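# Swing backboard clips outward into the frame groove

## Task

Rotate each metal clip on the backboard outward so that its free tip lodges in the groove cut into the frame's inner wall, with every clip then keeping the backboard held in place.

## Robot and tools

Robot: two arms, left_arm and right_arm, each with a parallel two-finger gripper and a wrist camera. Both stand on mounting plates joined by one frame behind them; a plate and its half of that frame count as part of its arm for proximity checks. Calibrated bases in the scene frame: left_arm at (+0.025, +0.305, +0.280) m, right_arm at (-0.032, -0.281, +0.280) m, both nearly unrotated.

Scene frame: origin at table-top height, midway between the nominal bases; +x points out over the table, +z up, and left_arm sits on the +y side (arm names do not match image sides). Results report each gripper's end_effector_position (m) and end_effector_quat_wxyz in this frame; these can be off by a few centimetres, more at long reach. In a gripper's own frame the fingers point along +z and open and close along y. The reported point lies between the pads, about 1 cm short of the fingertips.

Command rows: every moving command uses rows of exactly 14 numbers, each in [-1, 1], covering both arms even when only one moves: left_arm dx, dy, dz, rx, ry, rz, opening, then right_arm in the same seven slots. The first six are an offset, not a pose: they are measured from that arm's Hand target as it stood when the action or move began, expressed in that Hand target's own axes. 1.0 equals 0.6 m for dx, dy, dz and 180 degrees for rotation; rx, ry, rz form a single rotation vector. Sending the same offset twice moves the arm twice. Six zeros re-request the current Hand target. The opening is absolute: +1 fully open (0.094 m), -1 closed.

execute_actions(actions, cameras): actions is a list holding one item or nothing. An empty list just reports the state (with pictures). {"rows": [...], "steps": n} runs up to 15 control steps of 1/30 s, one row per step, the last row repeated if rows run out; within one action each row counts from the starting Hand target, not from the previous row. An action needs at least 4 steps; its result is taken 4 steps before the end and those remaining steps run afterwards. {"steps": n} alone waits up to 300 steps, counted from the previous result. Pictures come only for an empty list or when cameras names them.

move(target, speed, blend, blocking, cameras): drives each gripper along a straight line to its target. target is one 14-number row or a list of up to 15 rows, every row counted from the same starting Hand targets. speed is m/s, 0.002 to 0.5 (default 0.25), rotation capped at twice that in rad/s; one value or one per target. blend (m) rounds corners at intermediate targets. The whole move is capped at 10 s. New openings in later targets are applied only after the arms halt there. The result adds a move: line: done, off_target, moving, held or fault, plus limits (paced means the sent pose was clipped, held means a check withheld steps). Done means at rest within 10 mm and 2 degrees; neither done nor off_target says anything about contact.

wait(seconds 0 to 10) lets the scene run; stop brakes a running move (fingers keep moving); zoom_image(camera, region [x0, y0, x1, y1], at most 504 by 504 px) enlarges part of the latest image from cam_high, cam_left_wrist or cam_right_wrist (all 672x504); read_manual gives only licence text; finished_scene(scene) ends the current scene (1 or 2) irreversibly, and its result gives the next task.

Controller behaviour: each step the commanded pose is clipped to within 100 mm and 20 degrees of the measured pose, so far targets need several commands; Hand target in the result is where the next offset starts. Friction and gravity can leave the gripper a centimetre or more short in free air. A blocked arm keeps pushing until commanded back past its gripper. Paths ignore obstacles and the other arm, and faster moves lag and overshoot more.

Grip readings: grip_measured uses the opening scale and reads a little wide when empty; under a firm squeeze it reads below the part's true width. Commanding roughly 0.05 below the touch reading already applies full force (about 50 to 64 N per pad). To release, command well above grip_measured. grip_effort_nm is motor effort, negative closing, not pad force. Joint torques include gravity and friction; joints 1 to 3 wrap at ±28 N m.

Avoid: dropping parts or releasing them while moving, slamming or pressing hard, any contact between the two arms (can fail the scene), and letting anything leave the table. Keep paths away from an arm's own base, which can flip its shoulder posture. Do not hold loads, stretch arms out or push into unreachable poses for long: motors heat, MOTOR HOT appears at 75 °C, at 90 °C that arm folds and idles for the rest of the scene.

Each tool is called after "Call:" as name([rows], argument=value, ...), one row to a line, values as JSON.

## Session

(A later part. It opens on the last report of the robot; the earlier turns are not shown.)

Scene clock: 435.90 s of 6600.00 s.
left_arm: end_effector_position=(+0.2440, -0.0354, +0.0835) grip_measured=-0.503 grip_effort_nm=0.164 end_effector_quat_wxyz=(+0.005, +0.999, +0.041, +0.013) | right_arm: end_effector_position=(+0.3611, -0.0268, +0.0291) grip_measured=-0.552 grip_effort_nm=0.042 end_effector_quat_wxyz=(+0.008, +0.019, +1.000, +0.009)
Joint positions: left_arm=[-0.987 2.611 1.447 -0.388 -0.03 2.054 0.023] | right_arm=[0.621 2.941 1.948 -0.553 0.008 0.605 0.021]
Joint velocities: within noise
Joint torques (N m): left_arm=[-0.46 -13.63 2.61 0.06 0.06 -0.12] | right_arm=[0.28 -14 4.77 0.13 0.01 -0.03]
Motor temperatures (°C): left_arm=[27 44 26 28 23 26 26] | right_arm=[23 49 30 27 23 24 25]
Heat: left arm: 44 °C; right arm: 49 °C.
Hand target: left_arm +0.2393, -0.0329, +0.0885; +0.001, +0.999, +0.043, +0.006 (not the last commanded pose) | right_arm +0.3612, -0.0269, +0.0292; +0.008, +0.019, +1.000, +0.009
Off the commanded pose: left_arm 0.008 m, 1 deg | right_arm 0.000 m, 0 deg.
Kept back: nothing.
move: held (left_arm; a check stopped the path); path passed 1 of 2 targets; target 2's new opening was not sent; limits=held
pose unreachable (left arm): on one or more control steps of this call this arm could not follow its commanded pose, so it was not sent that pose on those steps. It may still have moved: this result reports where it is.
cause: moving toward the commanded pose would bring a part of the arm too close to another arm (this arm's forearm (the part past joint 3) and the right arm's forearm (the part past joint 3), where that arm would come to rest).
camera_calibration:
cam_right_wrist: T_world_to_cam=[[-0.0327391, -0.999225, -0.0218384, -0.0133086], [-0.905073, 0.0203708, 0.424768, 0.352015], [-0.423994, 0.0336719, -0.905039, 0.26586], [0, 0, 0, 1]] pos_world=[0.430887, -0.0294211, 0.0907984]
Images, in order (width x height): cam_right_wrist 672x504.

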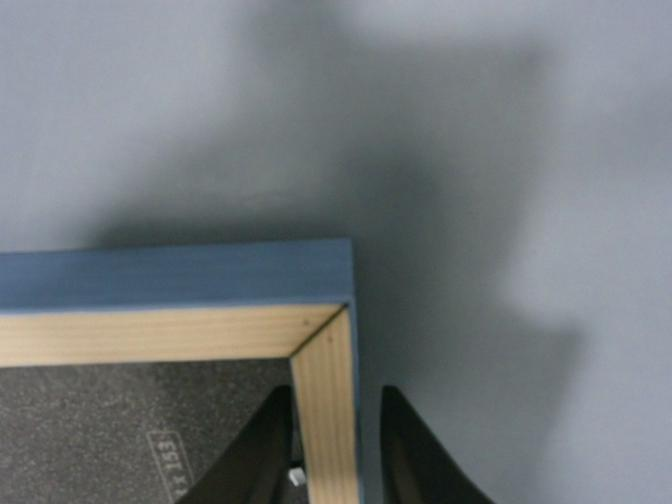

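Call:
move(target=[-0.087, -0.158, -0.017, 0, 0, -0.47, -0.4, 0, 0, 0, 0, 0, 0, -0.55], speed=0.2, cameras=["cam_left_wrist"])

Scene clock: 440.40 s of 6600.00 s.
left_arm: end_effector_position=(+0.1778, +0.0649, +0.0914) grip_measured=-0.403 grip_effort_nm=0.168 end_effector_quat_wxyz=(-0.010, +0.712, +0.702, +0.011) | right_arm: end_effector_position=(+0.3611, -0.0268, +0.0291) grip_measured=-0.551 grip_effort_nm=0.046 end_effector_quat_wxyz=(+0.008, +0.019, +1.000, +0.009)
Joint positions: left_arm=[-0.996 2.39 0.894 -0.103 -0.03 0.568 0.028] | right_arm=[0.621 2.941 1.948 -0.553 0.008 0.605 0.021]
Joint velocities: within noise
Joint torques (N m): left_arm=[-0.68 -11.45 1.17 0.27 0.06 -0.14] | right_arm=[0.05 -14.04 4.92 0.14 0.01 0.04]
Motor temperatures (°C): left_arm=[27 44 26 28 23 26 26] | right_arm=[23 50 30 27 23 24 24]
Heat: left arm: 44 °C; right arm: 50 °C.
Hand target: left_arm +0.1788, +0.0572, +0.0978; +0.004, +0.710, +0.704, +0.004 | right_arm +0.3612, -0.0269, +0.0292; +0.008, +0.019, +1.000, +0.009
Off the commanded pose: left_arm 0.010 m, 2 deg | right_arm 0.000 m, 0 deg.
Kept back: nothing.
move: done
camera_calibration:
cam_left_wrist: T_world_to_cam=[[-0.999927, 0.0103552, 0.00618294, 0.177405], [0.0120183, 0.898415, 0.438983, -0.0580129], [-0.0010091, 0.439025, -0.898474, 0.137385], [0, 0, 0, 1]] pos_world=[0.178228, -0.0100328, 0.147806]
Images, in order (width x height): cam_left_wrist 672x504.

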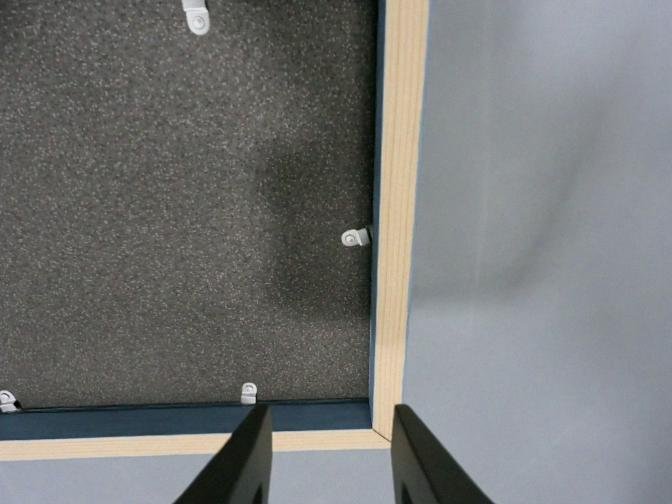

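Call:
move(target=[-0.075, -0.033, 0.085, 0, 0, 0, -0.4, 0, 0, 0, 0, 0, 0, -0.55], speed=0.12, cameras=["cam_left_wrist"])

Scene clock: 441.60 s of 6600.00 s.
left_arm: end_effector_position=(+0.1592, +0.0168, +0.0501) grip_measured=-0.403 grip_effort_nm=0.168 end_effector_quat_wxyz=(+0.001, +0.714, +0.700, +0.009) | right_arm: end_effector_position=(+0.3611, -0.0268, +0.0291) grip_measured=-0.551 grip_effort_nm=0.046 end_effector_quat_wxyz=(+0.008, +0.019, +1.000, +0.009)
Joint positions: left_arm=[-1.124 2.585 1.075 -0.07 -0.03 0.446 0.028] | right_arm=[0.621 2.941 1.948 -0.553 0.008 0.605 0.021]
Joint velocities: within noise
Joint torques (N m): left_arm=[-0.28 -8.79 2.8 0.3 0.05 -0.12] | right_arm=[0.28 -14.13 4.85 0.13 0.02 -0.03]
Motor temperatures (°C): left_arm=[27 44 26 28 23 26 26] | right_arm=[23 50 30 27 23 24 24]
Heat: left arm: 44 °C; right arm: 50 °C.
Hand target: left_arm +0.1593, +0.0123, +0.0466; +0.004, +0.710, +0.704, +0.004 | right_arm +0.3612, -0.0269, +0.0292; +0.008, +0.019, +1.000, +0.009
Off the commanded pose: left_arm 0.006 m, 1 deg | right_arm 0.000 m, 0 deg.
Kept back: nothing.
move: done
camera_calibration:
cam_left_wrist: T_world_to_cam=[[-0.999853, 0.0158225, -0.00665482, 0.160145], [0.0115437, 0.906753, 0.421504, 0.0044151], [0.0127035, 0.421365, -0.906802, 0.119975], [0, 0, 0, 1]] pos_world=[0.158547, -0.0570908, 0.107999]
Images, in order (width x height): cam_left_wrist 672x504.

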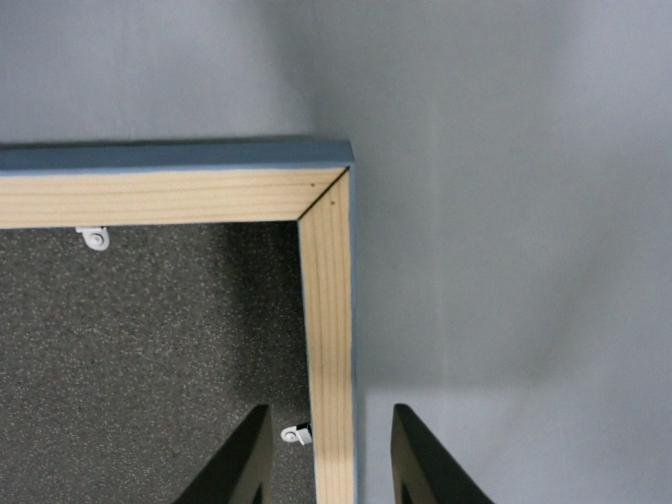

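Call:
move([
  [0, 0, 0.034, 0, 0, 0, -0.4, 0, 0, 0, 0, 0, 0, -0.55],
  [0, 0, 0.034, 0, 0, 0, -0.7, 0, 0, 0, 0, 0, 0, -0.55],
  [0, 0, 0.034, 0, 0, 0, -0.79, 0, 0, 0, 0, 0, 0, -0.55],
], speed=0.08, cameras=["cam_left_wrist", "cam_right_wrist"])

Scene clock: 449.17 s of 6600.00 s.
left_arm: end_effector_position=(+0.1584, +0.0160, +0.0300) grip_measured=-0.773 grip_effort_nm=-0.994 end_effector_quat_wxyz=(+0.000, +0.711, +0.703, +0.006) | right_arm: end_effector_position=(+0.3611, -0.0268, +0.0291) grip_measured=-0.551 grip_effort_nm=0.042 end_effector_quat_wxyz=(+0.008, +0.019, +1.000, +0.009)
Joint positions: left_arm=[-1.123 2.661 1.113 -0.033 -0.024 0.44 0.011] | right_arm=[0.621 2.941 1.948 -0.553 0.008 0.605 0.021]
Joint velocities: within noise
Joint torques (N m): left_arm=[-0.21 -8.9 2.51 0.32 0.01 -0.09] | right_arm=[0.02 -14.05 4.79 0.13 0 -0.03]
Motor temperatures (°C): left_arm=[27 42 26 28 23 26 26] | right_arm=[23 52 30 27 23 24 24]
Heat: left arm: 42 °C; right arm: 52 °C.
Hand target: left_arm +0.1596, +0.0123, +0.0262; +0.005, +0.710, +0.704, +0.004 | right_arm +0.3612, -0.0269, +0.0292; +0.008, +0.019, +1.000, +0.009
Off the commanded pose: left_arm 0.005 m, 1 deg | right_arm 0.000 m, 0 deg.
Kept back: nothing.
move: done
camera_calibration:
cam_left_wrist: T_world_to_cam=[[-0.999956, 0.00932992, -0.00087631, 0.159163], [0.00809647, 0.907254, 0.420505, 0.0141292], [0.00471832, 0.42048, -0.90729, 0.103343], [0, 0, 0, 1]] pos_world=[0.158554, -0.0577574, 0.0879599]
cam_right_wrist: T_world_to_cam=[[-0.0327391, -0.999225, -0.0218384, -0.0133086], [-0.905073, 0.0203708, 0.424768, 0.352015], [-0.423994, 0.0336719, -0.905039, 0.26586], [0, 0, 0, 1]] pos_world=[0.430887, -0.0294211, 0.0907984]
Images, in order (width x height): cam_left_wrist 672x504, cam_right_wrist 672x504.

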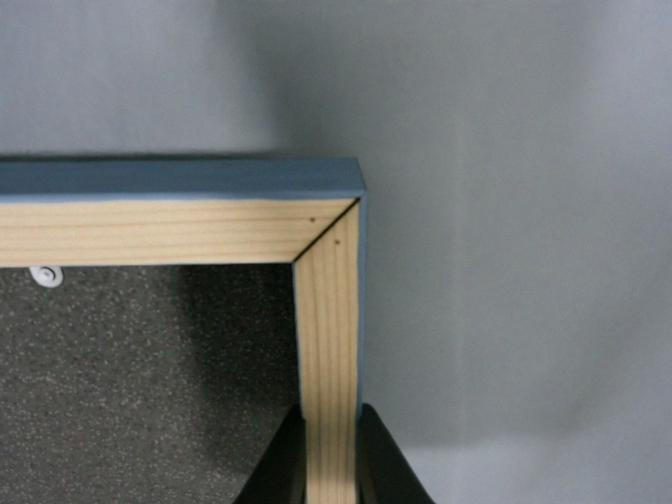

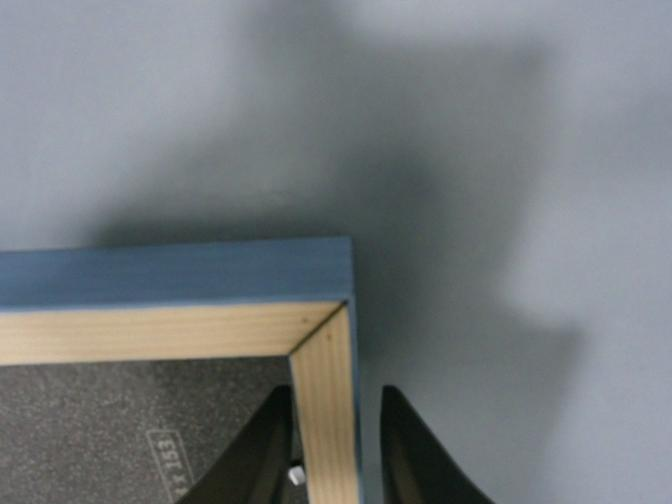

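Call:
move(target=[0, 0, 0, 0, 0, 0, -0.8, 0.013, 0.001, 0, 0, 0, 0, -0.6], speed=0.04, cameras=["cam_right_wrist"])

Call:
zoom_image(camera="cam_right_wrist", region=[250, 380, 374, 504])

Scene clock: 450.17 s of 6600.00 s.
left_arm: end_effector_position=(+0.1584, +0.0160, +0.0300) grip_measured=-0.774 grip_effort_nm=-1.009 end_effector_quat_wxyz=(+0.000, +0.711, +0.703, +0.006) | right_arm: end_effector_position=(+0.3528, -0.0286, +0.0234) grip_measured=-0.599 grip_effort_nm=-0.110 end_effector_quat_wxyz=(+0.004, +0.018, +1.000, +0.007)
Joint positions: left_arm=[-1.123 2.661 1.113 -0.033 -0.024 0.44 0.011] | right_arm=[0.627 2.941 1.917 -0.531 0.007 0.609 0.019]
Joint velocities: within noise
Joint torques (N m): left_arm=[-0.23 -8.91 2.52 0.32 0 -0.09] | right_arm=[0.4 -15.45 3.38 0.22 0.07 0.06]
Motor temperatures (°C): left_arm=[27 42 26 28 23 26 26] | right_arm=[23 52 30 27 23 24 24]
Heat: left arm: 42 °C; right arm: 52 °C.
Hand target: left_arm +0.1597, +0.0123, +0.0262; +0.005, +0.710, +0.704, +0.004 | right_arm +0.3533, -0.0261, +0.0290; +0.008, +0.019, +1.000, +0.009
Off the commanded pose: left_arm 0.005 m, 1 deg | right_arm 0.006 m, 1 deg.
Kept back: nothing.
move: done
camera_calibration:
cam_right_wrist: T_world_to_cam=[[-0.0312346, -0.999368, -0.0169545, -0.0160854], [-0.901351, 0.0208322, 0.432588, 0.345421], [-0.431961, 0.0287937, -0.901432, 0.25984], [0, 0, 0, 1]] pos_world=[0.423084, -0.0307529, 0.0845304]
Images, in order (width x height): cam_right_wrist 672x504.

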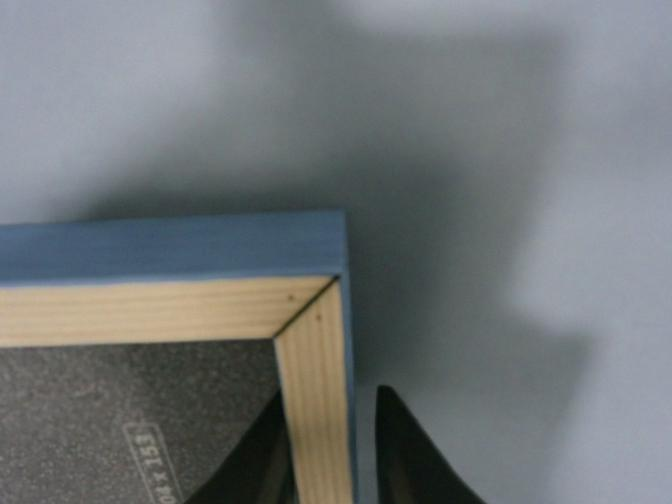

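Scaled by 4.065 from the camera's 672x504 image, which has a finer 960x720 frame.

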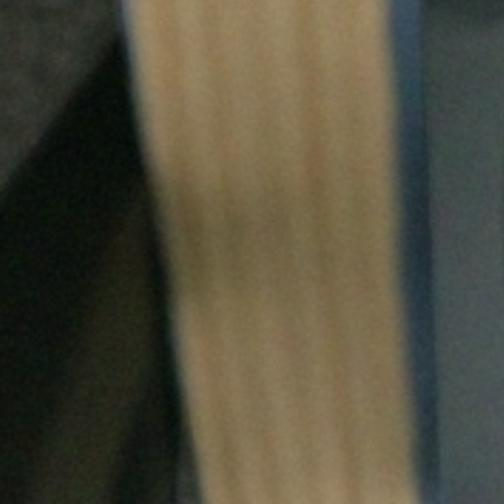

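Call:
move(target=[0, 0, 0, 0, 0, 0, -0.8, 0.01, 0.0, -0.002, 0, 0, 0, -0.6], speed=0.04, cameras=["cam_right_wrist"])

Call:
zoom_image(camera="cam_right_wrist", region=[250, 380, 374, 504])

Scene clock: 451.13 s of 6600.00 s.
left_arm: end_effector_position=(+0.1584, +0.0160, +0.0300) grip_measured=-0.774 grip_effort_nm=-1.009 end_effector_quat_wxyz=(+0.000, +0.711, +0.703, +0.006) | right_arm: end_effector_position=(+0.3473, -0.0289, +0.0223) grip_measured=-0.599 grip_effort_nm=-0.115 end_effector_quat_wxyz=(+0.004, +0.019, +1.000, +0.007)
Joint positions: left_arm=[-1.123 2.661 1.113 -0.033 -0.024 0.44 0.011] | right_arm=[0.633 2.929 1.88 -0.505 0.007 0.617 0.019]
Joint velocities: within noise
Joint torques (N m): left_arm=[-0.23 -8.88 2.51 0.33 -0.01 -0.09] | right_arm=[0.76 -15.76 3.18 0.13 0.02 0.06]
Motor temperatures (°C): left_arm=[27 42 26 28 23 26 26] | right_arm=[23 53 30 27 23 24 24]
Heat: left arm: 42 °C; right arm: 53 °C.
Hand target: left_arm +0.1597, +0.0123, +0.0262; +0.005, +0.710, +0.704, +0.004 | right_arm +0.3473, -0.0260, +0.0300; +0.008, +0.019, +1.000, +0.009
Off the commanded pose: left_arm 0.005 m, 1 deg | right_arm 0.008 m, 0 deg.
Kept back: nothing.
move: done
camera_calibration:
cam_right_wrist: T_world_to_cam=[[-0.0331375, -0.999284, -0.0182511, -0.0159057], [-0.901755, 0.0220189, 0.431687, 0.341205], [-0.430976, 0.0307631, -0.901839, 0.256161], [0, 0, 0, 1]] pos_world=[0.417555, -0.0312875, 0.0834318]
Images, in order (width x height): cam_right_wrist 672x504.

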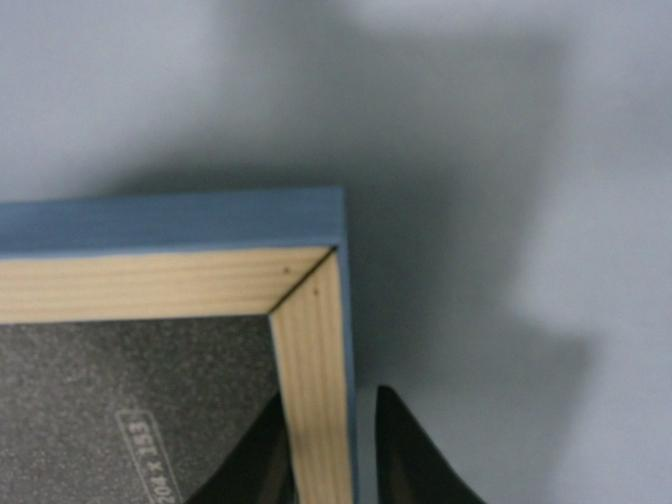

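Scaled by 4.065 from the camera's 672x504 image, which has a finer 960x720 frame.

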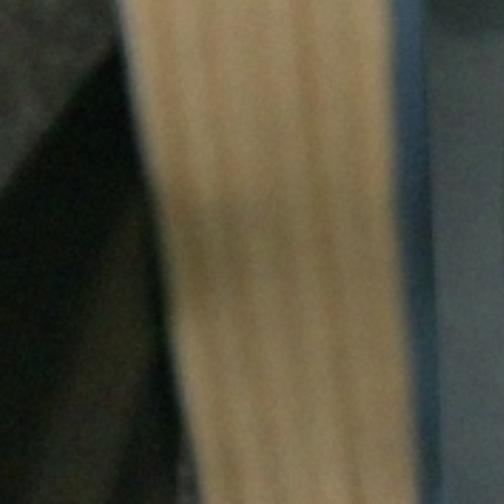

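Call:
move(target=[0, 0, 0, 0, 0, 0, -0.8, 0.007, 0.0, -0.006, 0, 0, 0, -0.6], speed=0.03, cameras=["cam_right_wrist", "cam_left_wrist"])

Scene clock: 452.30 s of 6600.00 s.
left_arm: end_effector_position=(+0.1584, +0.0160, +0.0300) grip_measured=-0.774 grip_effort_nm=-1.004 end_effector_quat_wxyz=(+0.000, +0.711, +0.703, +0.006) | right_arm: end_effector_position=(+0.3427, -0.0290, +0.0237) grip_measured=-0.599 grip_effort_nm=-0.120 end_effector_quat_wxyz=(+0.004, +0.019, +1.000, +0.007)
Joint positions: left_arm=[-1.123 2.661 1.113 -0.033 -0.024 0.44 0.011] | right_arm=[0.638 2.912 1.846 -0.488 0.007 0.622 0.019]
Joint velocities: within noise
Joint torques (N m): left_arm=[-0.21 -8.9 2.52 0.32 -0.01 -0.09] | right_arm=[0.62 -16.31 2.96 0.08 0 0.09]
Motor temperatures (°C): left_arm=[27 42 26 28 23 26 26] | right_arm=[23 53 30 27 23 24 24]
Heat: left arm: 42 °C; right arm: 53 °C.
Hand target: left_arm +0.1597, +0.0123, +0.0262; +0.005, +0.710, +0.704, +0.004 | right_arm +0.3431, -0.0257, +0.0337; +0.008, +0.019, +1.000, +0.009
Off the commanded pose: left_arm 0.005 m, 1 deg | right_arm 0.010 m, 0 deg.
Kept back: nothing.
move: done
camera_calibration:
cam_left_wrist: T_world_to_cam=[[-0.999956, 0.00932992, -0.00087631, 0.159163], [0.00809647, 0.907254, 0.420505, 0.0141292], [0.00471832, 0.42048, -0.90729, 0.103343], [0, 0, 0, 1]] pos_world=[0.158554, -0.0577574, 0.0879599]
cam_right_wrist: T_world_to_cam=[[-0.033137, -0.999278, -0.0185647, -0.0161938], [-0.901883, 0.0218923, 0.431424, 0.336445], [-0.430707, 0.0310393, -0.901958, 0.255413], [0, 0, 0, 1]] pos_world=[0.412905, -0.0314755, 0.0849201]
Images, in order (width x height): cam_left_wrist 672x504, cam_right_wrist 672x504.

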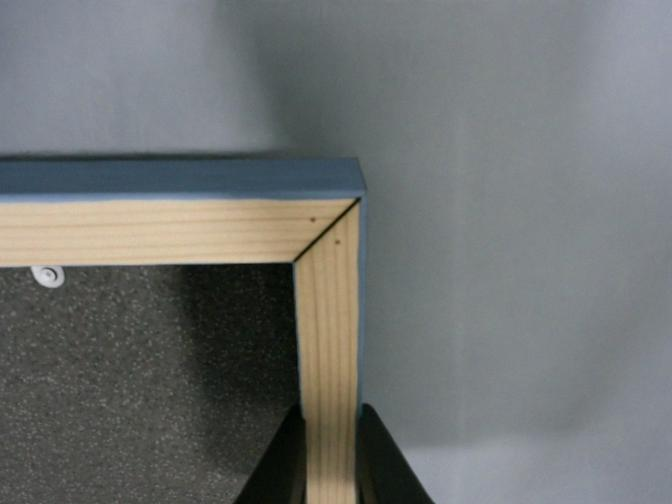

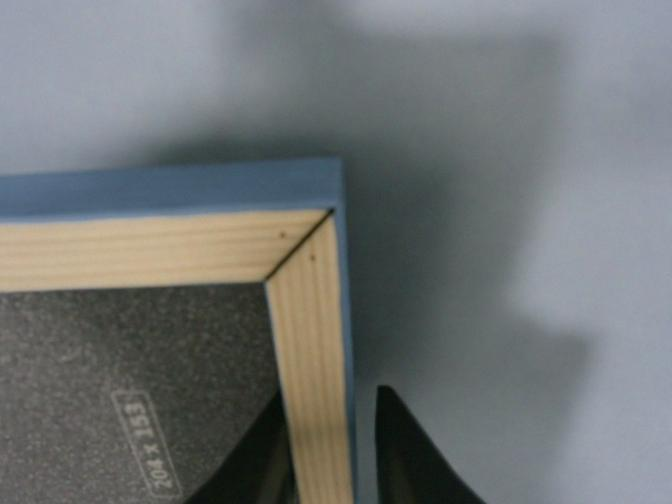

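Call:
move(target=[0, 0, 0, 0, 0, 0, -0.8, 0.006, 0.0, 0, 0, 0, 0, -0.6], speed=0.03, cameras=["cam_right_wrist", "cam_left_wrist"])

Scene clock: 453.23 s of 6600.00 s.
left_arm: end_effector_position=(+0.1584, +0.0160, +0.0300) grip_measured=-0.774 grip_effort_nm=-1.004 end_effector_quat_wxyz=(+0.000, +0.711, +0.703, +0.006) | right_arm: end_effector_position=(+0.3383, -0.0293, +0.0244) grip_measured=-0.599 grip_effort_nm=-0.120 end_effector_quat_wxyz=(+0.003, +0.019, +1.000, +0.006)
Joint positions: left_arm=[-1.123 2.661 1.113 -0.033 -0.024 0.44 0.011] | right_arm=[0.643 2.902 1.825 -0.48 0.007 0.627 0.019]
Joint velocities: within noise
Joint torques (N m): left_arm=[-0.2 -8.91 2.52 0.33 0 -0.09] | right_arm=[0.55 -15.95 3.07 0.14 0.03 0.06]
Motor temperatures (°C): left_arm=[27 42 26 28 23 26 26] | right_arm=[23 54 30 27 23 24 24]
Heat: left arm: 42 °C; right arm: 54 °C.
Hand target: left_arm +0.1597, +0.0123, +0.0262; +0.005, +0.710, +0.704, +0.004 | right_arm +0.3394, -0.0258, +0.0335; +0.008, +0.019, +1.000, +0.009
Off the commanded pose: left_arm 0.005 m, 1 deg | right_arm 0.010 m, 1 deg.
Kept back: nothing.
move: done
camera_calibration:
cam_left_wrist: T_world_to_cam=[[-0.999956, 0.00932992, -0.00087631, 0.159163], [0.00809647, 0.907254, 0.420505, 0.0141292], [0.00471832, 0.42048, -0.90729, 0.103343], [0, 0, 0, 1]] pos_world=[0.158554, -0.0577574, 0.0879599]
cam_right_wrist: T_world_to_cam=[[-0.0331405, -0.999319, -0.0162047, -0.0166292], [-0.900366, 0.0228126, 0.434534, 0.331668], [-0.433869, 0.0289908, -0.90051, 0.25507], [0, 0, 0, 1]] pos_world=[0.408738, -0.0315787, 0.0853024]
Images, in order (width x height): cam_left_wrist 672x504, cam_right_wrist 672x504.

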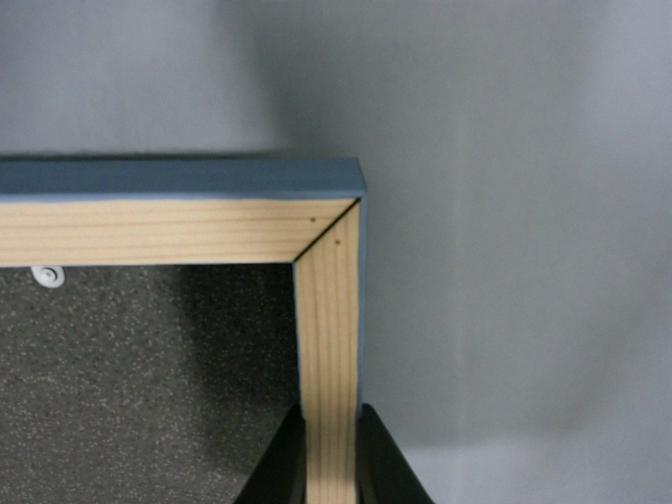

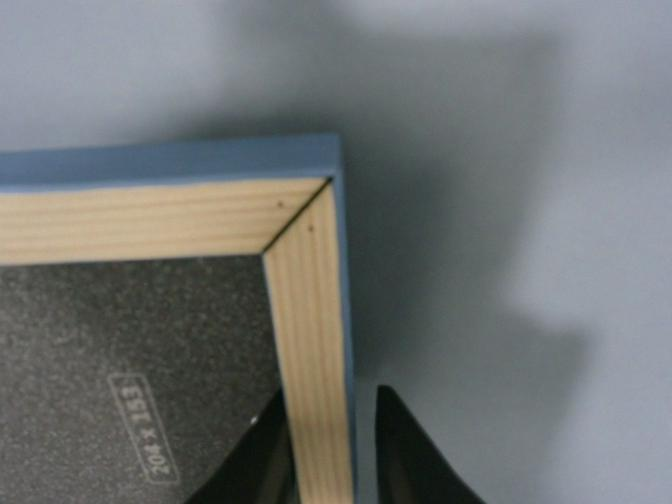

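Call:
zoom_image(camera="cam_right_wrist", region=[220, 370, 340, 490])

Scaled by 4.200 from the camera's 672x504 image, which has a finer 960x720 frame.

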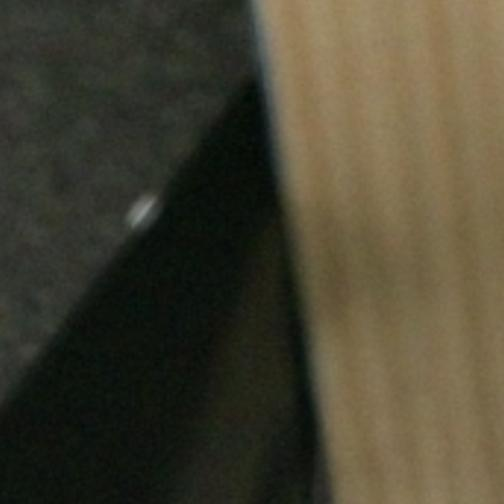

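Call:
move([
  [0, 0, 0, 0, 0, 0, -0.8, 0, 0, 0, 0, 0, 0, -0.5],
  [0, 0, 0, 0, 0, 0, -0.8, -0.02, 0, -0.1, 0, 0, 0, -0.5],
], speed=0.12, cameras=["cam_right_wrist"])

Scene clock: 455.37 s of 6600.00 s.
left_arm: end_effector_position=(+0.1584, +0.0160, +0.0300) grip_measured=-0.774 grip_effort_nm=-1.004 end_effector_quat_wxyz=(+0.000, +0.711, +0.703, +0.006) | right_arm: end_effector_position=(+0.3520, -0.0212, +0.0887) grip_measured=-0.502 grip_effort_nm=0.046 end_effector_quat_wxyz=(+0.013, +0.018, +1.000, +0.013)
Joint positions: left_arm=[-1.123 2.661 1.113 -0.033 -0.024 0.44 0.011] | right_arm=[0.643 2.741 1.795 -0.588 0.007 0.624 0.023]
Joint velocities: within noise
Joint torques (N m): left_arm=[-0.21 -8.88 2.51 0.33 -0.01 -0.09] | right_arm=[-0.61 -15.32 3.77 0.03 0 -0.07]
Motor temperatures (°C): left_arm=[27 42 26 28 23 26 26] | right_arm=[23 54 30 27 23 24 24]
Heat: left arm: 42 °C; right arm: 54 °C.
Hand target: left_arm +0.1597, +0.0123, +0.0262; +0.005, +0.710, +0.704, +0.004 | right_arm +0.3506, -0.0272, +0.0938; +0.008, +0.019, +1.000, +0.009
Off the commanded pose: left_arm 0.005 m, 1 deg | right_arm 0.008 m, 1 deg.
Kept back: nothing.
move: done
camera_calibration:
cam_right_wrist: T_world_to_cam=[[-0.0303375, -0.999085, -0.0301534, -0.00678627], [-0.908933, 0.0150244, 0.416672, 0.32027], [-0.415838, 0.0400482, -0.908557, 0.313332], [0, 0, 0, 1]] pos_world=[0.421193, -0.0241403, 0.151027]
Images, in order (width x height): cam_right_wrist 672x504.

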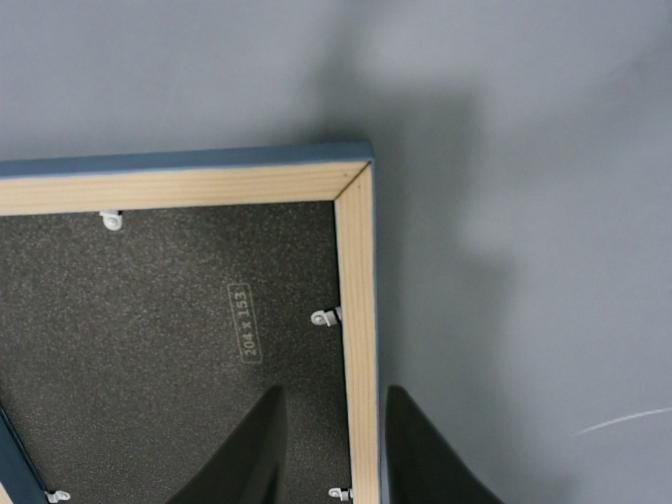

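Call:
zoom_image(camera="cam_right_wrist", region=[295, 285, 365, 355])

Call:
zoom_image(camera="cam_right_wrist", region=[310, 460, 370, 504])

Scaled by 7.200 from the camera's 672x504 image, which has a finer 960x720 frame.

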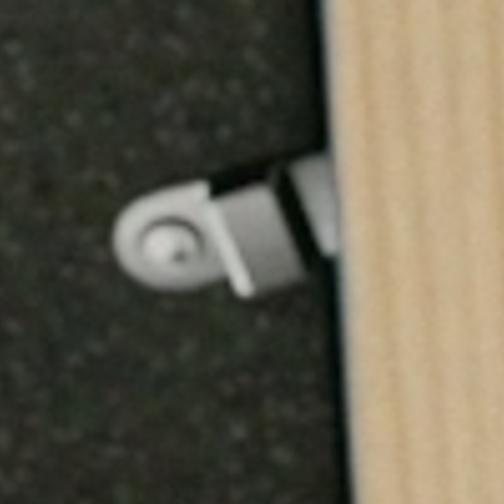

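Scaled by 8.400 from the camera's 672x504 image, which has a finer 960x720 frame.

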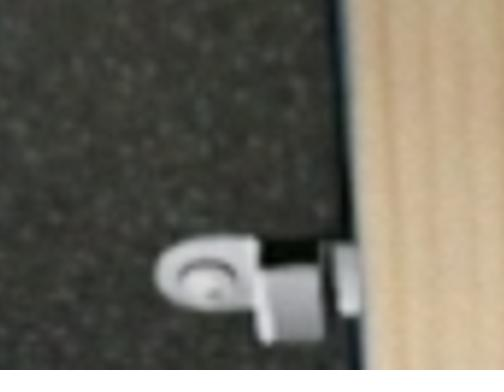

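Call:
move(target=[0, 0, 0, 0, 0, 0, -0.8, -0.008, -0.011, 0.07, 0, 0, 0, -0.45], speed=0.12, cameras=["cam_right_wrist"])

Scene clock: 457.00 s of 6600.00 s.
left_arm: end_effector_position=(+0.1584, +0.0160, +0.0300) grip_measured=-0.774 grip_effort_nm=-1.013 end_effector_quat_wxyz=(+0.000, +0.711, +0.703, +0.006) | right_arm: end_effector_position=(+0.3536, -0.0315, +0.0602) grip_measured=-0.451 grip_effort_nm=0.042 end_effector_quat_wxyz=(+0.007, +0.019, +1.000, +0.009)
Joint positions: left_arm=[-1.123 2.661 1.113 -0.033 -0.024 0.44 0.011] | right_arm=[0.622 2.818 1.823 -0.552 0.007 0.606 0.026]
Joint velocities: within noise
Joint torques (N m): left_arm=[-0.18 -8.88 2.51 0.33 0 -0.09] | right_arm=[-0.21 -11.74 6.56 0.25 0 -0.06]
Motor temperatures (°C): left_arm=[27 42 26 28 23 26 26] | right_arm=[23 54 30 27 23 24 24]
Heat: left arm: 42 °C; right arm: 54 °C.
Hand target: left_arm +0.1597, +0.0123, +0.0262; +0.005, +0.710, +0.704, +0.004 | right_arm +0.3557, -0.0332, +0.0516; +0.008, +0.019, +1.000, +0.009
Off the commanded pose: left_arm 0.005 m, 1 deg | right_arm 0.009 m, 0 deg.
Kept back: nothing.
move: done
camera_calibration:
cam_right_wrist: T_world_to_cam=[[-0.0331115, -0.999201, -0.0223752, -0.0173374], [-0.904526, 0.0204362, 0.425929, 0.331831], [-0.425132, 0.0343421, -0.90448, 0.291401], [0, 0, 0, 1]] pos_world=[0.42346, -0.0341123, 0.121841]
Images, in order (width x height): cam_right_wrist 672x504.

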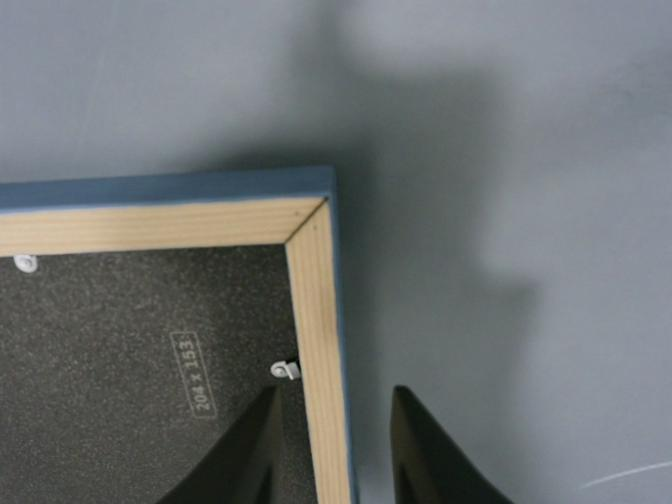

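Call:
move([
  [0, 0, 0, 0, 0, 0, -0.8, 0, 0.004, 0.03, 0, 0, -0.028, -0.45],
  [0, 0, 0, 0, 0, 0, -0.8, 0, 0.004, 0.065, 0, 0, -0.028, -0.45],
], speed=0.06, blend=0.01, cameras=["cam_right_wrist"])

Scene clock: 458.90 s of 6600.00 s.
left_arm: end_effector_position=(+0.1584, +0.0160, +0.0300) grip_measured=-0.774 grip_effort_nm=-1.009 end_effector_quat_wxyz=(+0.000, +0.711, +0.703, +0.006) | right_arm: end_effector_position=(+0.3574, -0.0285, +0.0237) grip_measured=-0.451 grip_effort_nm=0.042 end_effector_quat_wxyz=(+0.010, -0.023, +1.000, +0.010)
Joint positions: left_arm=[-1.123 2.661 1.113 -0.033 -0.024 0.44 0.011] | right_arm=[0.622 2.942 1.92 -0.52 0.007 0.521 0.026]
Joint velocities: within noise
Joint torques (N m): left_arm=[-0.23 -8.88 2.51 0.33 0 -0.09] | right_arm=[-0.01 -11.44 6.26 0.23 0.02 -0.04]
Motor temperatures (°C): left_arm=[27 42 26 28 23 26 26] | right_arm=[23 53 30 27 23 24 24]
Heat: left arm: 42 °C; right arm: 53 °C.
Hand target: left_arm +0.1597, +0.0123, +0.0262; +0.005, +0.710, +0.704, +0.004 | right_arm +0.3564, -0.0301, +0.0126; +0.008, -0.025, +1.000, +0.008
Off the commanded pose: left_arm 0.005 m, 1 deg | right_arm 0.011 m, 0 deg.
Kept back: nothing.
move: off_target (right_arm)
camera_calibration:
cam_right_wrist: T_world_to_cam=[[0.0511792, -0.998417, -0.0233409, -0.0451133], [-0.90534, -0.0562489, 0.420946, 0.348944], [-0.421592, -0.000412163, -0.906785, 0.257699], [0, 0, 0, 1]] pos_world=[0.426866, -0.025308, 0.0857378]
Images, in order (width x height): cam_right_wrist 672x504.

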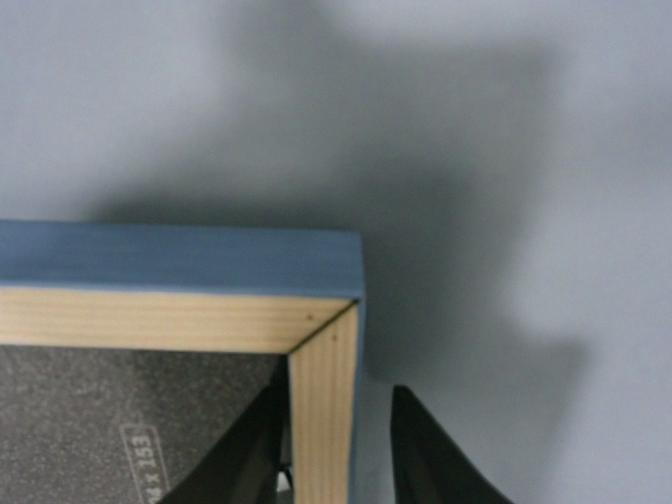

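Call:
move(target=[0, 0, 0, 0, 0, 0, -0.8, 0, 0.005, 0.008, 0, 0, 0, -0.5], speed=0.05, cameras=[])

Call:
move(target=[0, 0, 0, 0, 0, 0, -0.8, 0, 0, 0.008, 0, 0, 0, -0.55], speed=0.05, cameras=["cam_right_wrist"])

Scene clock: 461.70 s of 6600.00 s.
left_arm: end_effector_position=(+0.1584, +0.0160, +0.0300) grip_measured=-0.774 grip_effort_nm=-1.004 end_effector_quat_wxyz=(+0.000, +0.711, +0.703, +0.006) | right_arm: end_effector_position=(+0.3617, -0.0257, +0.0226) grip_measured=-0.498 grip_effort_nm=-0.105 end_effector_quat_wxyz=(+0.014, -0.023, +1.000, +0.013)
Joint positions: left_arm=[-1.123 2.661 1.113 -0.033 -0.024 0.44 0.011] | right_arm=[0.622 2.954 1.943 -0.52 0.007 0.521 0.024]
Joint velocities: within noise
Joint torques (N m): left_arm=[-0.18 -8.88 2.51 0.32 0 -0.1] | right_arm=[0.39 -11 6.26 0.27 0.03 -0.04]
Motor temperatures (°C): left_arm=[27 42 26 28 23 26 27] | right_arm=[23 52 30 27 23 24 24]
Heat: left arm: 42 °C; right arm: 52 °C.
Hand target: left_arm +0.1597, +0.0123, +0.0262; +0.005, +0.710, +0.704, +0.004 | right_arm +0.3563, -0.0270, +0.0079; +0.008, -0.025, +1.000, +0.008
Off the commanded pose: left_arm 0.005 m, 1 deg | right_arm 0.016 m, 1 deg.
Kept back: nothing.
move: off_target (right_arm)
No camera images: "cameras" was empty.

Scene clock: 462.40 s of 6600.00 s.
left_arm: end_effector_position=(+0.1584, +0.0160, +0.0300) grip_measured=-0.774 grip_effort_nm=-1.004 end_effector_quat_wxyz=(+0.000, +0.711, +0.703, +0.006) | right_arm: end_effector_position=(+0.3645, -0.0239, +0.0224) grip_measured=-0.548 grip_effort_nm=-0.110 end_effector_quat_wxyz=(+0.017, -0.023, +0.999, +0.015)
Joint positions: left_arm=[-1.123 2.661 1.113 -0.033 -0.024 0.44 0.011] | right_arm=[0.622 2.96 1.956 -0.52 0.007 0.521 0.021]
Joint velocities: within noise
Joint torques (N m): left_arm=[-0.21 -8.9 2.5 0.32 0 -0.09] | right_arm=[0.46 -10.26 6.26 0.27 0.05 -0.03]
Motor temperatures (°C): left_arm=[27 42 26 28 23 26 27] | right_arm=[23 52 30 27 23 24 24]
Heat: left arm: 42 °C; right arm: 52 °C.
Hand target: left_arm +0.1597, +0.0123, +0.0262; +0.005, +0.710, +0.704, +0.004 | right_arm +0.3564, -0.0269, +0.0032; +0.008, -0.025, +1.000, +0.008
Off the commanded pose: left_arm 0.005 m, 1 deg | right_arm 0.021 m, 1 deg.
Kept back: nothing.
move: off_target (right_arm)
camera_calibration:
cam_right_wrist: T_world_to_cam=[[0.051735, -0.998142, -0.0321864, -0.0409548], [-0.911588, -0.0603618, 0.406649, 0.35869], [-0.407836, 0.00830278, -0.913017, 0.254825], [0, 0, 0, 1]] pos_world=[0.433023, -0.0213433, 0.0854805]
Images, in order (width x height): cam_right_wrist 672x504.

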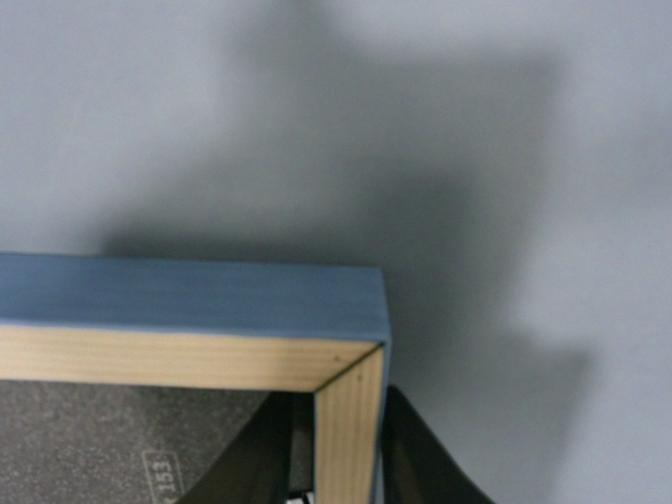

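Call:
move(target=[0, 0, 0, 0, 0, 0, -0.8, 0.012, 0.001, -0.018, 0, 0, 0, -0.58], speed=0.04, cameras=["cam_right_wrist"])

Scene clock: 463.50 s of 6600.00 s.
left_arm: end_effector_position=(+0.1584, +0.0160, +0.0300) grip_measured=-0.774 grip_effort_nm=-1.009 end_effector_quat_wxyz=(+0.000, +0.711, +0.703, +0.006) | right_arm: end_effector_position=(+0.3634, -0.0235, +0.0217) grip_measured=-0.579 grip_effort_nm=-0.100 end_effector_quat_wxyz=(+0.022, -0.022, +0.999, +0.018)
Joint positions: left_arm=[-1.123 2.661 1.113 -0.033 -0.024 0.44 0.011] | right_arm=[0.623 2.952 1.931 -0.493 0.005 0.525 0.02]
Joint velocities: within noise
Joint torques (N m): left_arm=[-0.2 -8.88 2.51 0.32 -0.01 -0.08] | right_arm=[1.07 -13.44 2.7 0.19 0.03 0.01]
Motor temperatures (°C): left_arm=[27 42 26 28 23 26 27] | right_arm=[23 52 30 27 23 24 24]
Heat: left arm: 42 °C; right arm: 52 °C.
Hand target: left_arm +0.1597, +0.0123, +0.0262; +0.005, +0.710, +0.704, +0.004 | right_arm +0.3491, -0.0269, +0.0138; +0.008, -0.025, +1.000, +0.008
Off the commanded pose: left_arm 0.005 m, 1 deg | right_arm 0.017 m, 2 deg.
Kept back: nothing.
move: off_target (right_arm)
camera_calibration:
cam_right_wrist: T_world_to_cam=[[0.0496529, -0.998026, -0.0384432, -0.0396276], [-0.914934, -0.0608876, 0.398985, 0.359371], [-0.400538, 0.0153622, -0.916151, 0.251273], [0, 0, 0, 1]] pos_world=[0.431413, -0.0215283, 0.0852969]
Images, in order (width x height): cam_right_wrist 672x504.

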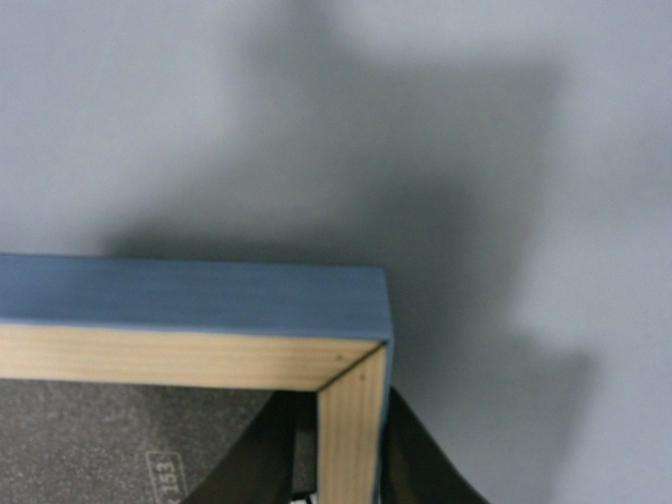

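Call:
move(target=[0, 0, 0, 0, 0, 0, -0.8, 0.01, 0.001, -0.008, 0, 0, 0, -0.6], speed=0.04, cameras=["cam_right_wrist"])

Scene clock: 464.43 s of 6600.00 s.
left_arm: end_effector_position=(+0.1584, +0.0160, +0.0300) grip_measured=-0.774 grip_effort_nm=-1.009 end_effector_quat_wxyz=(+0.000, +0.711, +0.703, +0.006) | right_arm: end_effector_position=(+0.3566, -0.0239, +0.0219) grip_measured=-0.598 grip_effort_nm=-0.120 end_effector_quat_wxyz=(+0.022, -0.021, +0.999, +0.018)
Joint positions: left_arm=[-1.123 2.661 1.113 -0.033 -0.024 0.44 0.011] | right_arm=[0.63 2.932 1.882 -0.462 0.006 0.534 0.019]
Joint velocities: within noise
Joint torques (N m): left_arm=[-0.21 -8.88 2.51 0.33 -0.01 -0.09] | right_arm=[0.9 -14.01 2.26 0.12 0 0.02]
Motor temperatures (°C): left_arm=[27 42 26 28 23 26 27] | right_arm=[23 52 30 27 23 24 24]
Heat: left arm: 42 °C; right arm: 52 °C.
Hand target: left_arm +0.1597, +0.0123, +0.0262; +0.005, +0.710, +0.704, +0.004 | right_arm +0.3429, -0.0268, +0.0186; +0.008, -0.025, +1.000, +0.008
Off the commanded pose: left_arm 0.005 m, 1 deg | right_arm 0.014 m, 2 deg.
Kept back: nothing.
move: off_target (right_arm)
camera_calibration:
cam_right_wrist: T_world_to_cam=[[0.0481494, -0.998066, -0.0393278, -0.0391314], [-0.915521, -0.0598419, 0.397794, 0.353343], [-0.399378, 0.0168519, -0.916631, 0.248374], [0, 0, 0, 1]] pos_world=[0.424572, -0.0220966, 0.0855708]
Images, in order (width x height): cam_right_wrist 672x504.

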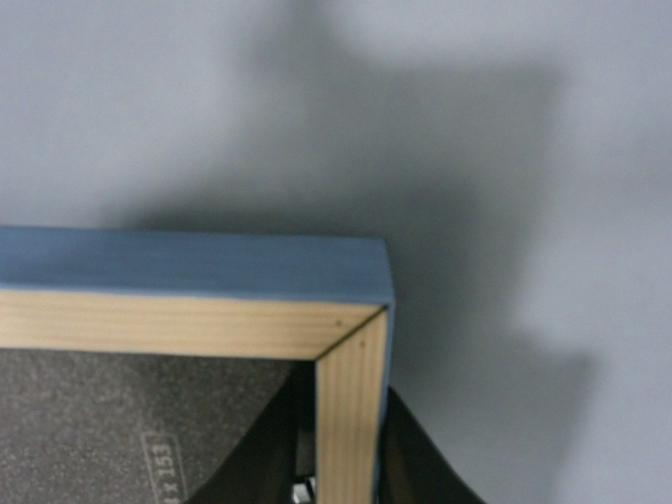

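Call:
move(target=[0, 0, 0, 0, 0, 0, -0.8, 0.01, 0.001, -0.004, 0, 0, 0, -0.6], speed=0.03, cameras=["cam_right_wrist"])

Call:
zoom_image(camera="cam_right_wrist", region=[240, 384, 360, 504])

Scene clock: 465.37 s of 6600.00 s.
left_arm: end_effector_position=(+0.1584, +0.0160, +0.0300) grip_measured=-0.774 grip_effort_nm=-1.009 end_effector_quat_wxyz=(+0.000, +0.711, +0.703, +0.006) | right_arm: end_effector_position=(+0.3472, -0.0244, +0.0218) grip_measured=-0.599 grip_effort_nm=-0.100 end_effector_quat_wxyz=(+0.018, -0.023, +0.999, +0.016)
Joint positions: left_arm=[-1.123 2.661 1.113 -0.033 -0.024 0.44 0.011] | right_arm=[0.641 2.915 1.839 -0.447 0.006 0.542 0.019]
Joint velocities: within noise
Joint torques (N m): left_arm=[-0.23 -8.91 2.52 0.32 0 -0.09] | right_arm=[0.72 -14.22 2.69 0.17 0.03 -0.02]
Motor temperatures (°C): left_arm=[27 42 26 28 23 26 27] | right_arm=[23 52 30 27 23 24 24]
Heat: left arm: 42 °C; right arm: 52 °C.
Hand target: left_arm +0.1597, +0.0123, +0.0262; +0.005, +0.710, +0.704, +0.004 | right_arm +0.3369, -0.0264, +0.0209; +0.008, -0.025, +1.000, +0.008
Off the commanded pose: left_arm 0.005 m, 1 deg | right_arm 0.011 m, 1 deg.
Kept back: nothing.
move: off_target (right_arm)
camera_calibration:
cam_right_wrist: T_world_to_cam=[[0.0502664, -0.998133, -0.0347034, -0.0400272], [-0.911978, -0.0600374, 0.405823, 0.343264], [-0.407148, 0.0112495, -0.913293, 0.247085], [0, 0, 0, 1]] pos_world=[0.415662, -0.0221234, 0.0849678]
Images, in order (width x height): cam_right_wrist 672x504.

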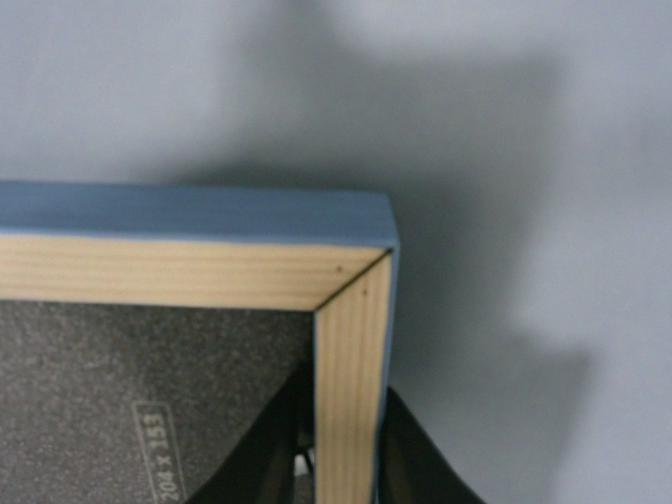

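Scaled by 4.200 from the camera's 672x504 image, which has a finer 960x720 frame.

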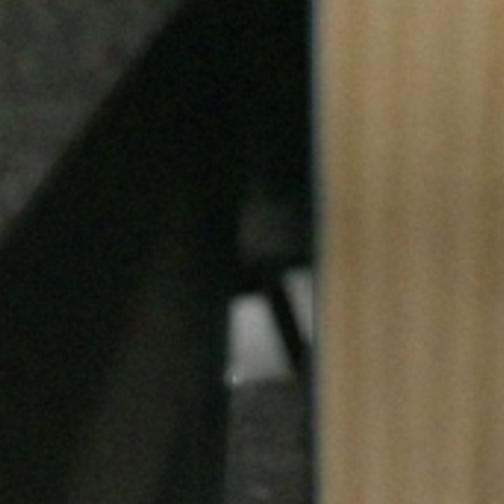

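Call:
move(target=[0, 0, 0, 0, 0, 0, -0.8, 0, -0.007, 0, 0, 0, 0, -0.6], speed=0.03, cameras=["cam_right_wrist"])

Call:
zoom_image(camera="cam_right_wrist", region=[240, 384, 360, 504])

Scene clock: 466.33 s of 6600.00 s.
left_arm: end_effector_position=(+0.1584, +0.0160, +0.0300) grip_measured=-0.774 grip_effort_nm=-1.013 end_effector_quat_wxyz=(+0.000, +0.711, +0.703, +0.006) | right_arm: end_effector_position=(+0.3459, -0.0253, +0.0217) grip_measured=-0.599 grip_effort_nm=-0.115 end_effector_quat_wxyz=(+0.019, -0.022, +0.999, +0.017)
Joint positions: left_arm=[-1.123 2.661 1.113 -0.033 -0.024 0.44 0.011] | right_arm=[0.641 2.909 1.824 -0.435 0.006 0.542 0.019]
Joint velocities: within noise
Joint torques (N m): left_arm=[-0.21 -8.88 2.51 0.32 0 -0.09] | right_arm=[0.23 -14.31 2.82 0.1 0.05 -0.04]
Motor temperatures (°C): left_arm=[27 42 26 28 23 26 27] | right_arm=[23 52 30 27 23 24 24]
Heat: left arm: 42 °C; right arm: 52 °C.
Hand target: left_arm +0.1597, +0.0123, +0.0262; +0.005, +0.710, +0.704, +0.004 | right_arm +0.3372, -0.0306, +0.0208; +0.008, -0.025, +1.000, +0.008
Off the commanded pose: left_arm 0.005 m, 1 deg | right_arm 0.010 m, 2 deg.
Kept back: nothing.
move: done
camera_calibration:
cam_right_wrist: T_world_to_cam=[[0.0499216, -0.998108, -0.0358884, -0.0406854], [-0.912769, -0.0601803, 0.404019, 0.342373], [-0.405415, 0.0125885, -0.914046, 0.245919], [0, 0, 0, 1]] pos_world=[0.414238, -0.0231, 0.0849954]
Images, in order (width x height): cam_right_wrist 672x504.

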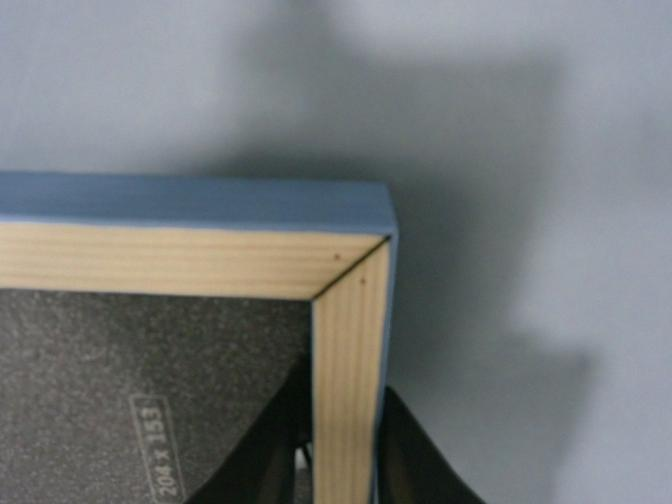

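Scaled by 4.200 from the camera's 672x504 image, which has a finer 960x720 frame.

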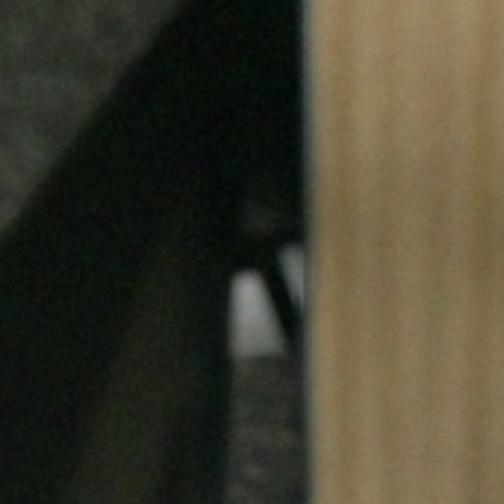

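Call:
move(target=[0, 0, 0, 0, 0, 0, -0.8, 0, -0.005, 0, 0, 0, 0, -0.66], speed=0.03, cameras=["cam_right_wrist"])

Call:
zoom_image(camera="cam_right_wrist", region=[240, 384, 360, 504])

Scene clock: 467.33 s of 6600.00 s.
left_arm: end_effector_position=(+0.1584, +0.0160, +0.0300) grip_measured=-0.774 grip_effort_nm=-1.009 end_effector_quat_wxyz=(+0.000, +0.711, +0.703, +0.006) | right_arm: end_effector_position=(+0.3454, -0.0255, +0.0218) grip_measured=-0.658 grip_effort_nm=-0.125 end_effector_quat_wxyz=(+0.020, -0.023, +0.999, +0.018)
Joint positions: left_arm=[-1.123 2.661 1.113 -0.033 -0.024 0.44 0.011] | right_arm=[0.641 2.905 1.814 -0.425 0.005 0.54 0.016]
Joint velocities: within noise
Joint torques (N m): left_arm=[-0.23 -8.9 2.52 0.32 0 -0.09] | right_arm=[-0.17 -14.24 2.47 0.06 0.06 -0.11]
Motor temperatures (°C): left_arm=[27 42 26 28 23 26 27] | right_arm=[23 52 30 27 23 24 24]
Heat: left arm: 42 °C; right arm: 52 °C.
Hand target: left_arm +0.1597, +0.0123, +0.0262; +0.005, +0.710, +0.704, +0.004 | right_arm +0.3373, -0.0336, +0.0208; +0.008, -0.025, +1.000, +0.008
Off the commanded pose: left_arm 0.005 m, 1 deg | right_arm 0.011 m, 2 deg.
Kept back: nothing.
move: off_target (right_arm)
camera_calibration:
cam_right_wrist: T_world_to_cam=[[0.0518954, -0.997933, -0.0378931, -0.0415442], [-0.913746, -0.0627595, 0.401409, 0.342186], [-0.402958, 0.0137934, -0.915115, 0.245019], [0, 0, 0, 1]] pos_world=[0.413559, -0.0233625, 0.0852896]
Images, in order (width x height): cam_right_wrist 672x504.

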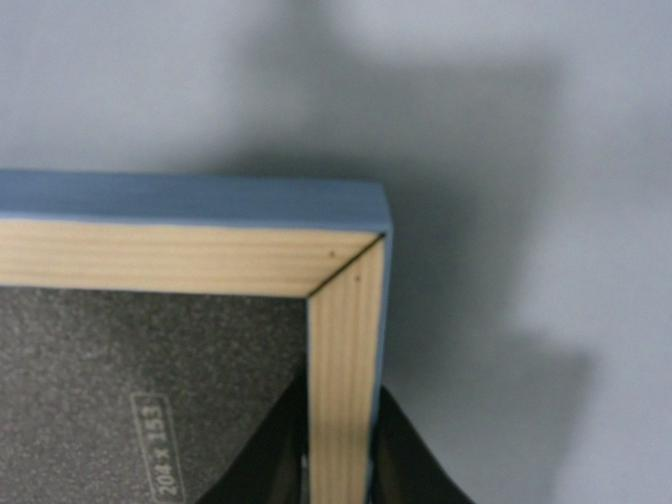

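Scaled by 4.200 from the camera's 672x504 image, which has a finer 960x720 frame.

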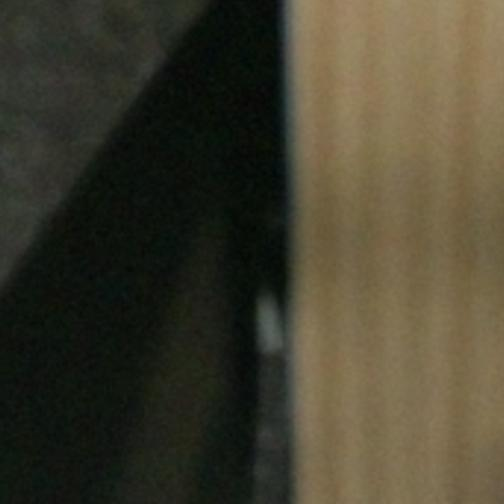

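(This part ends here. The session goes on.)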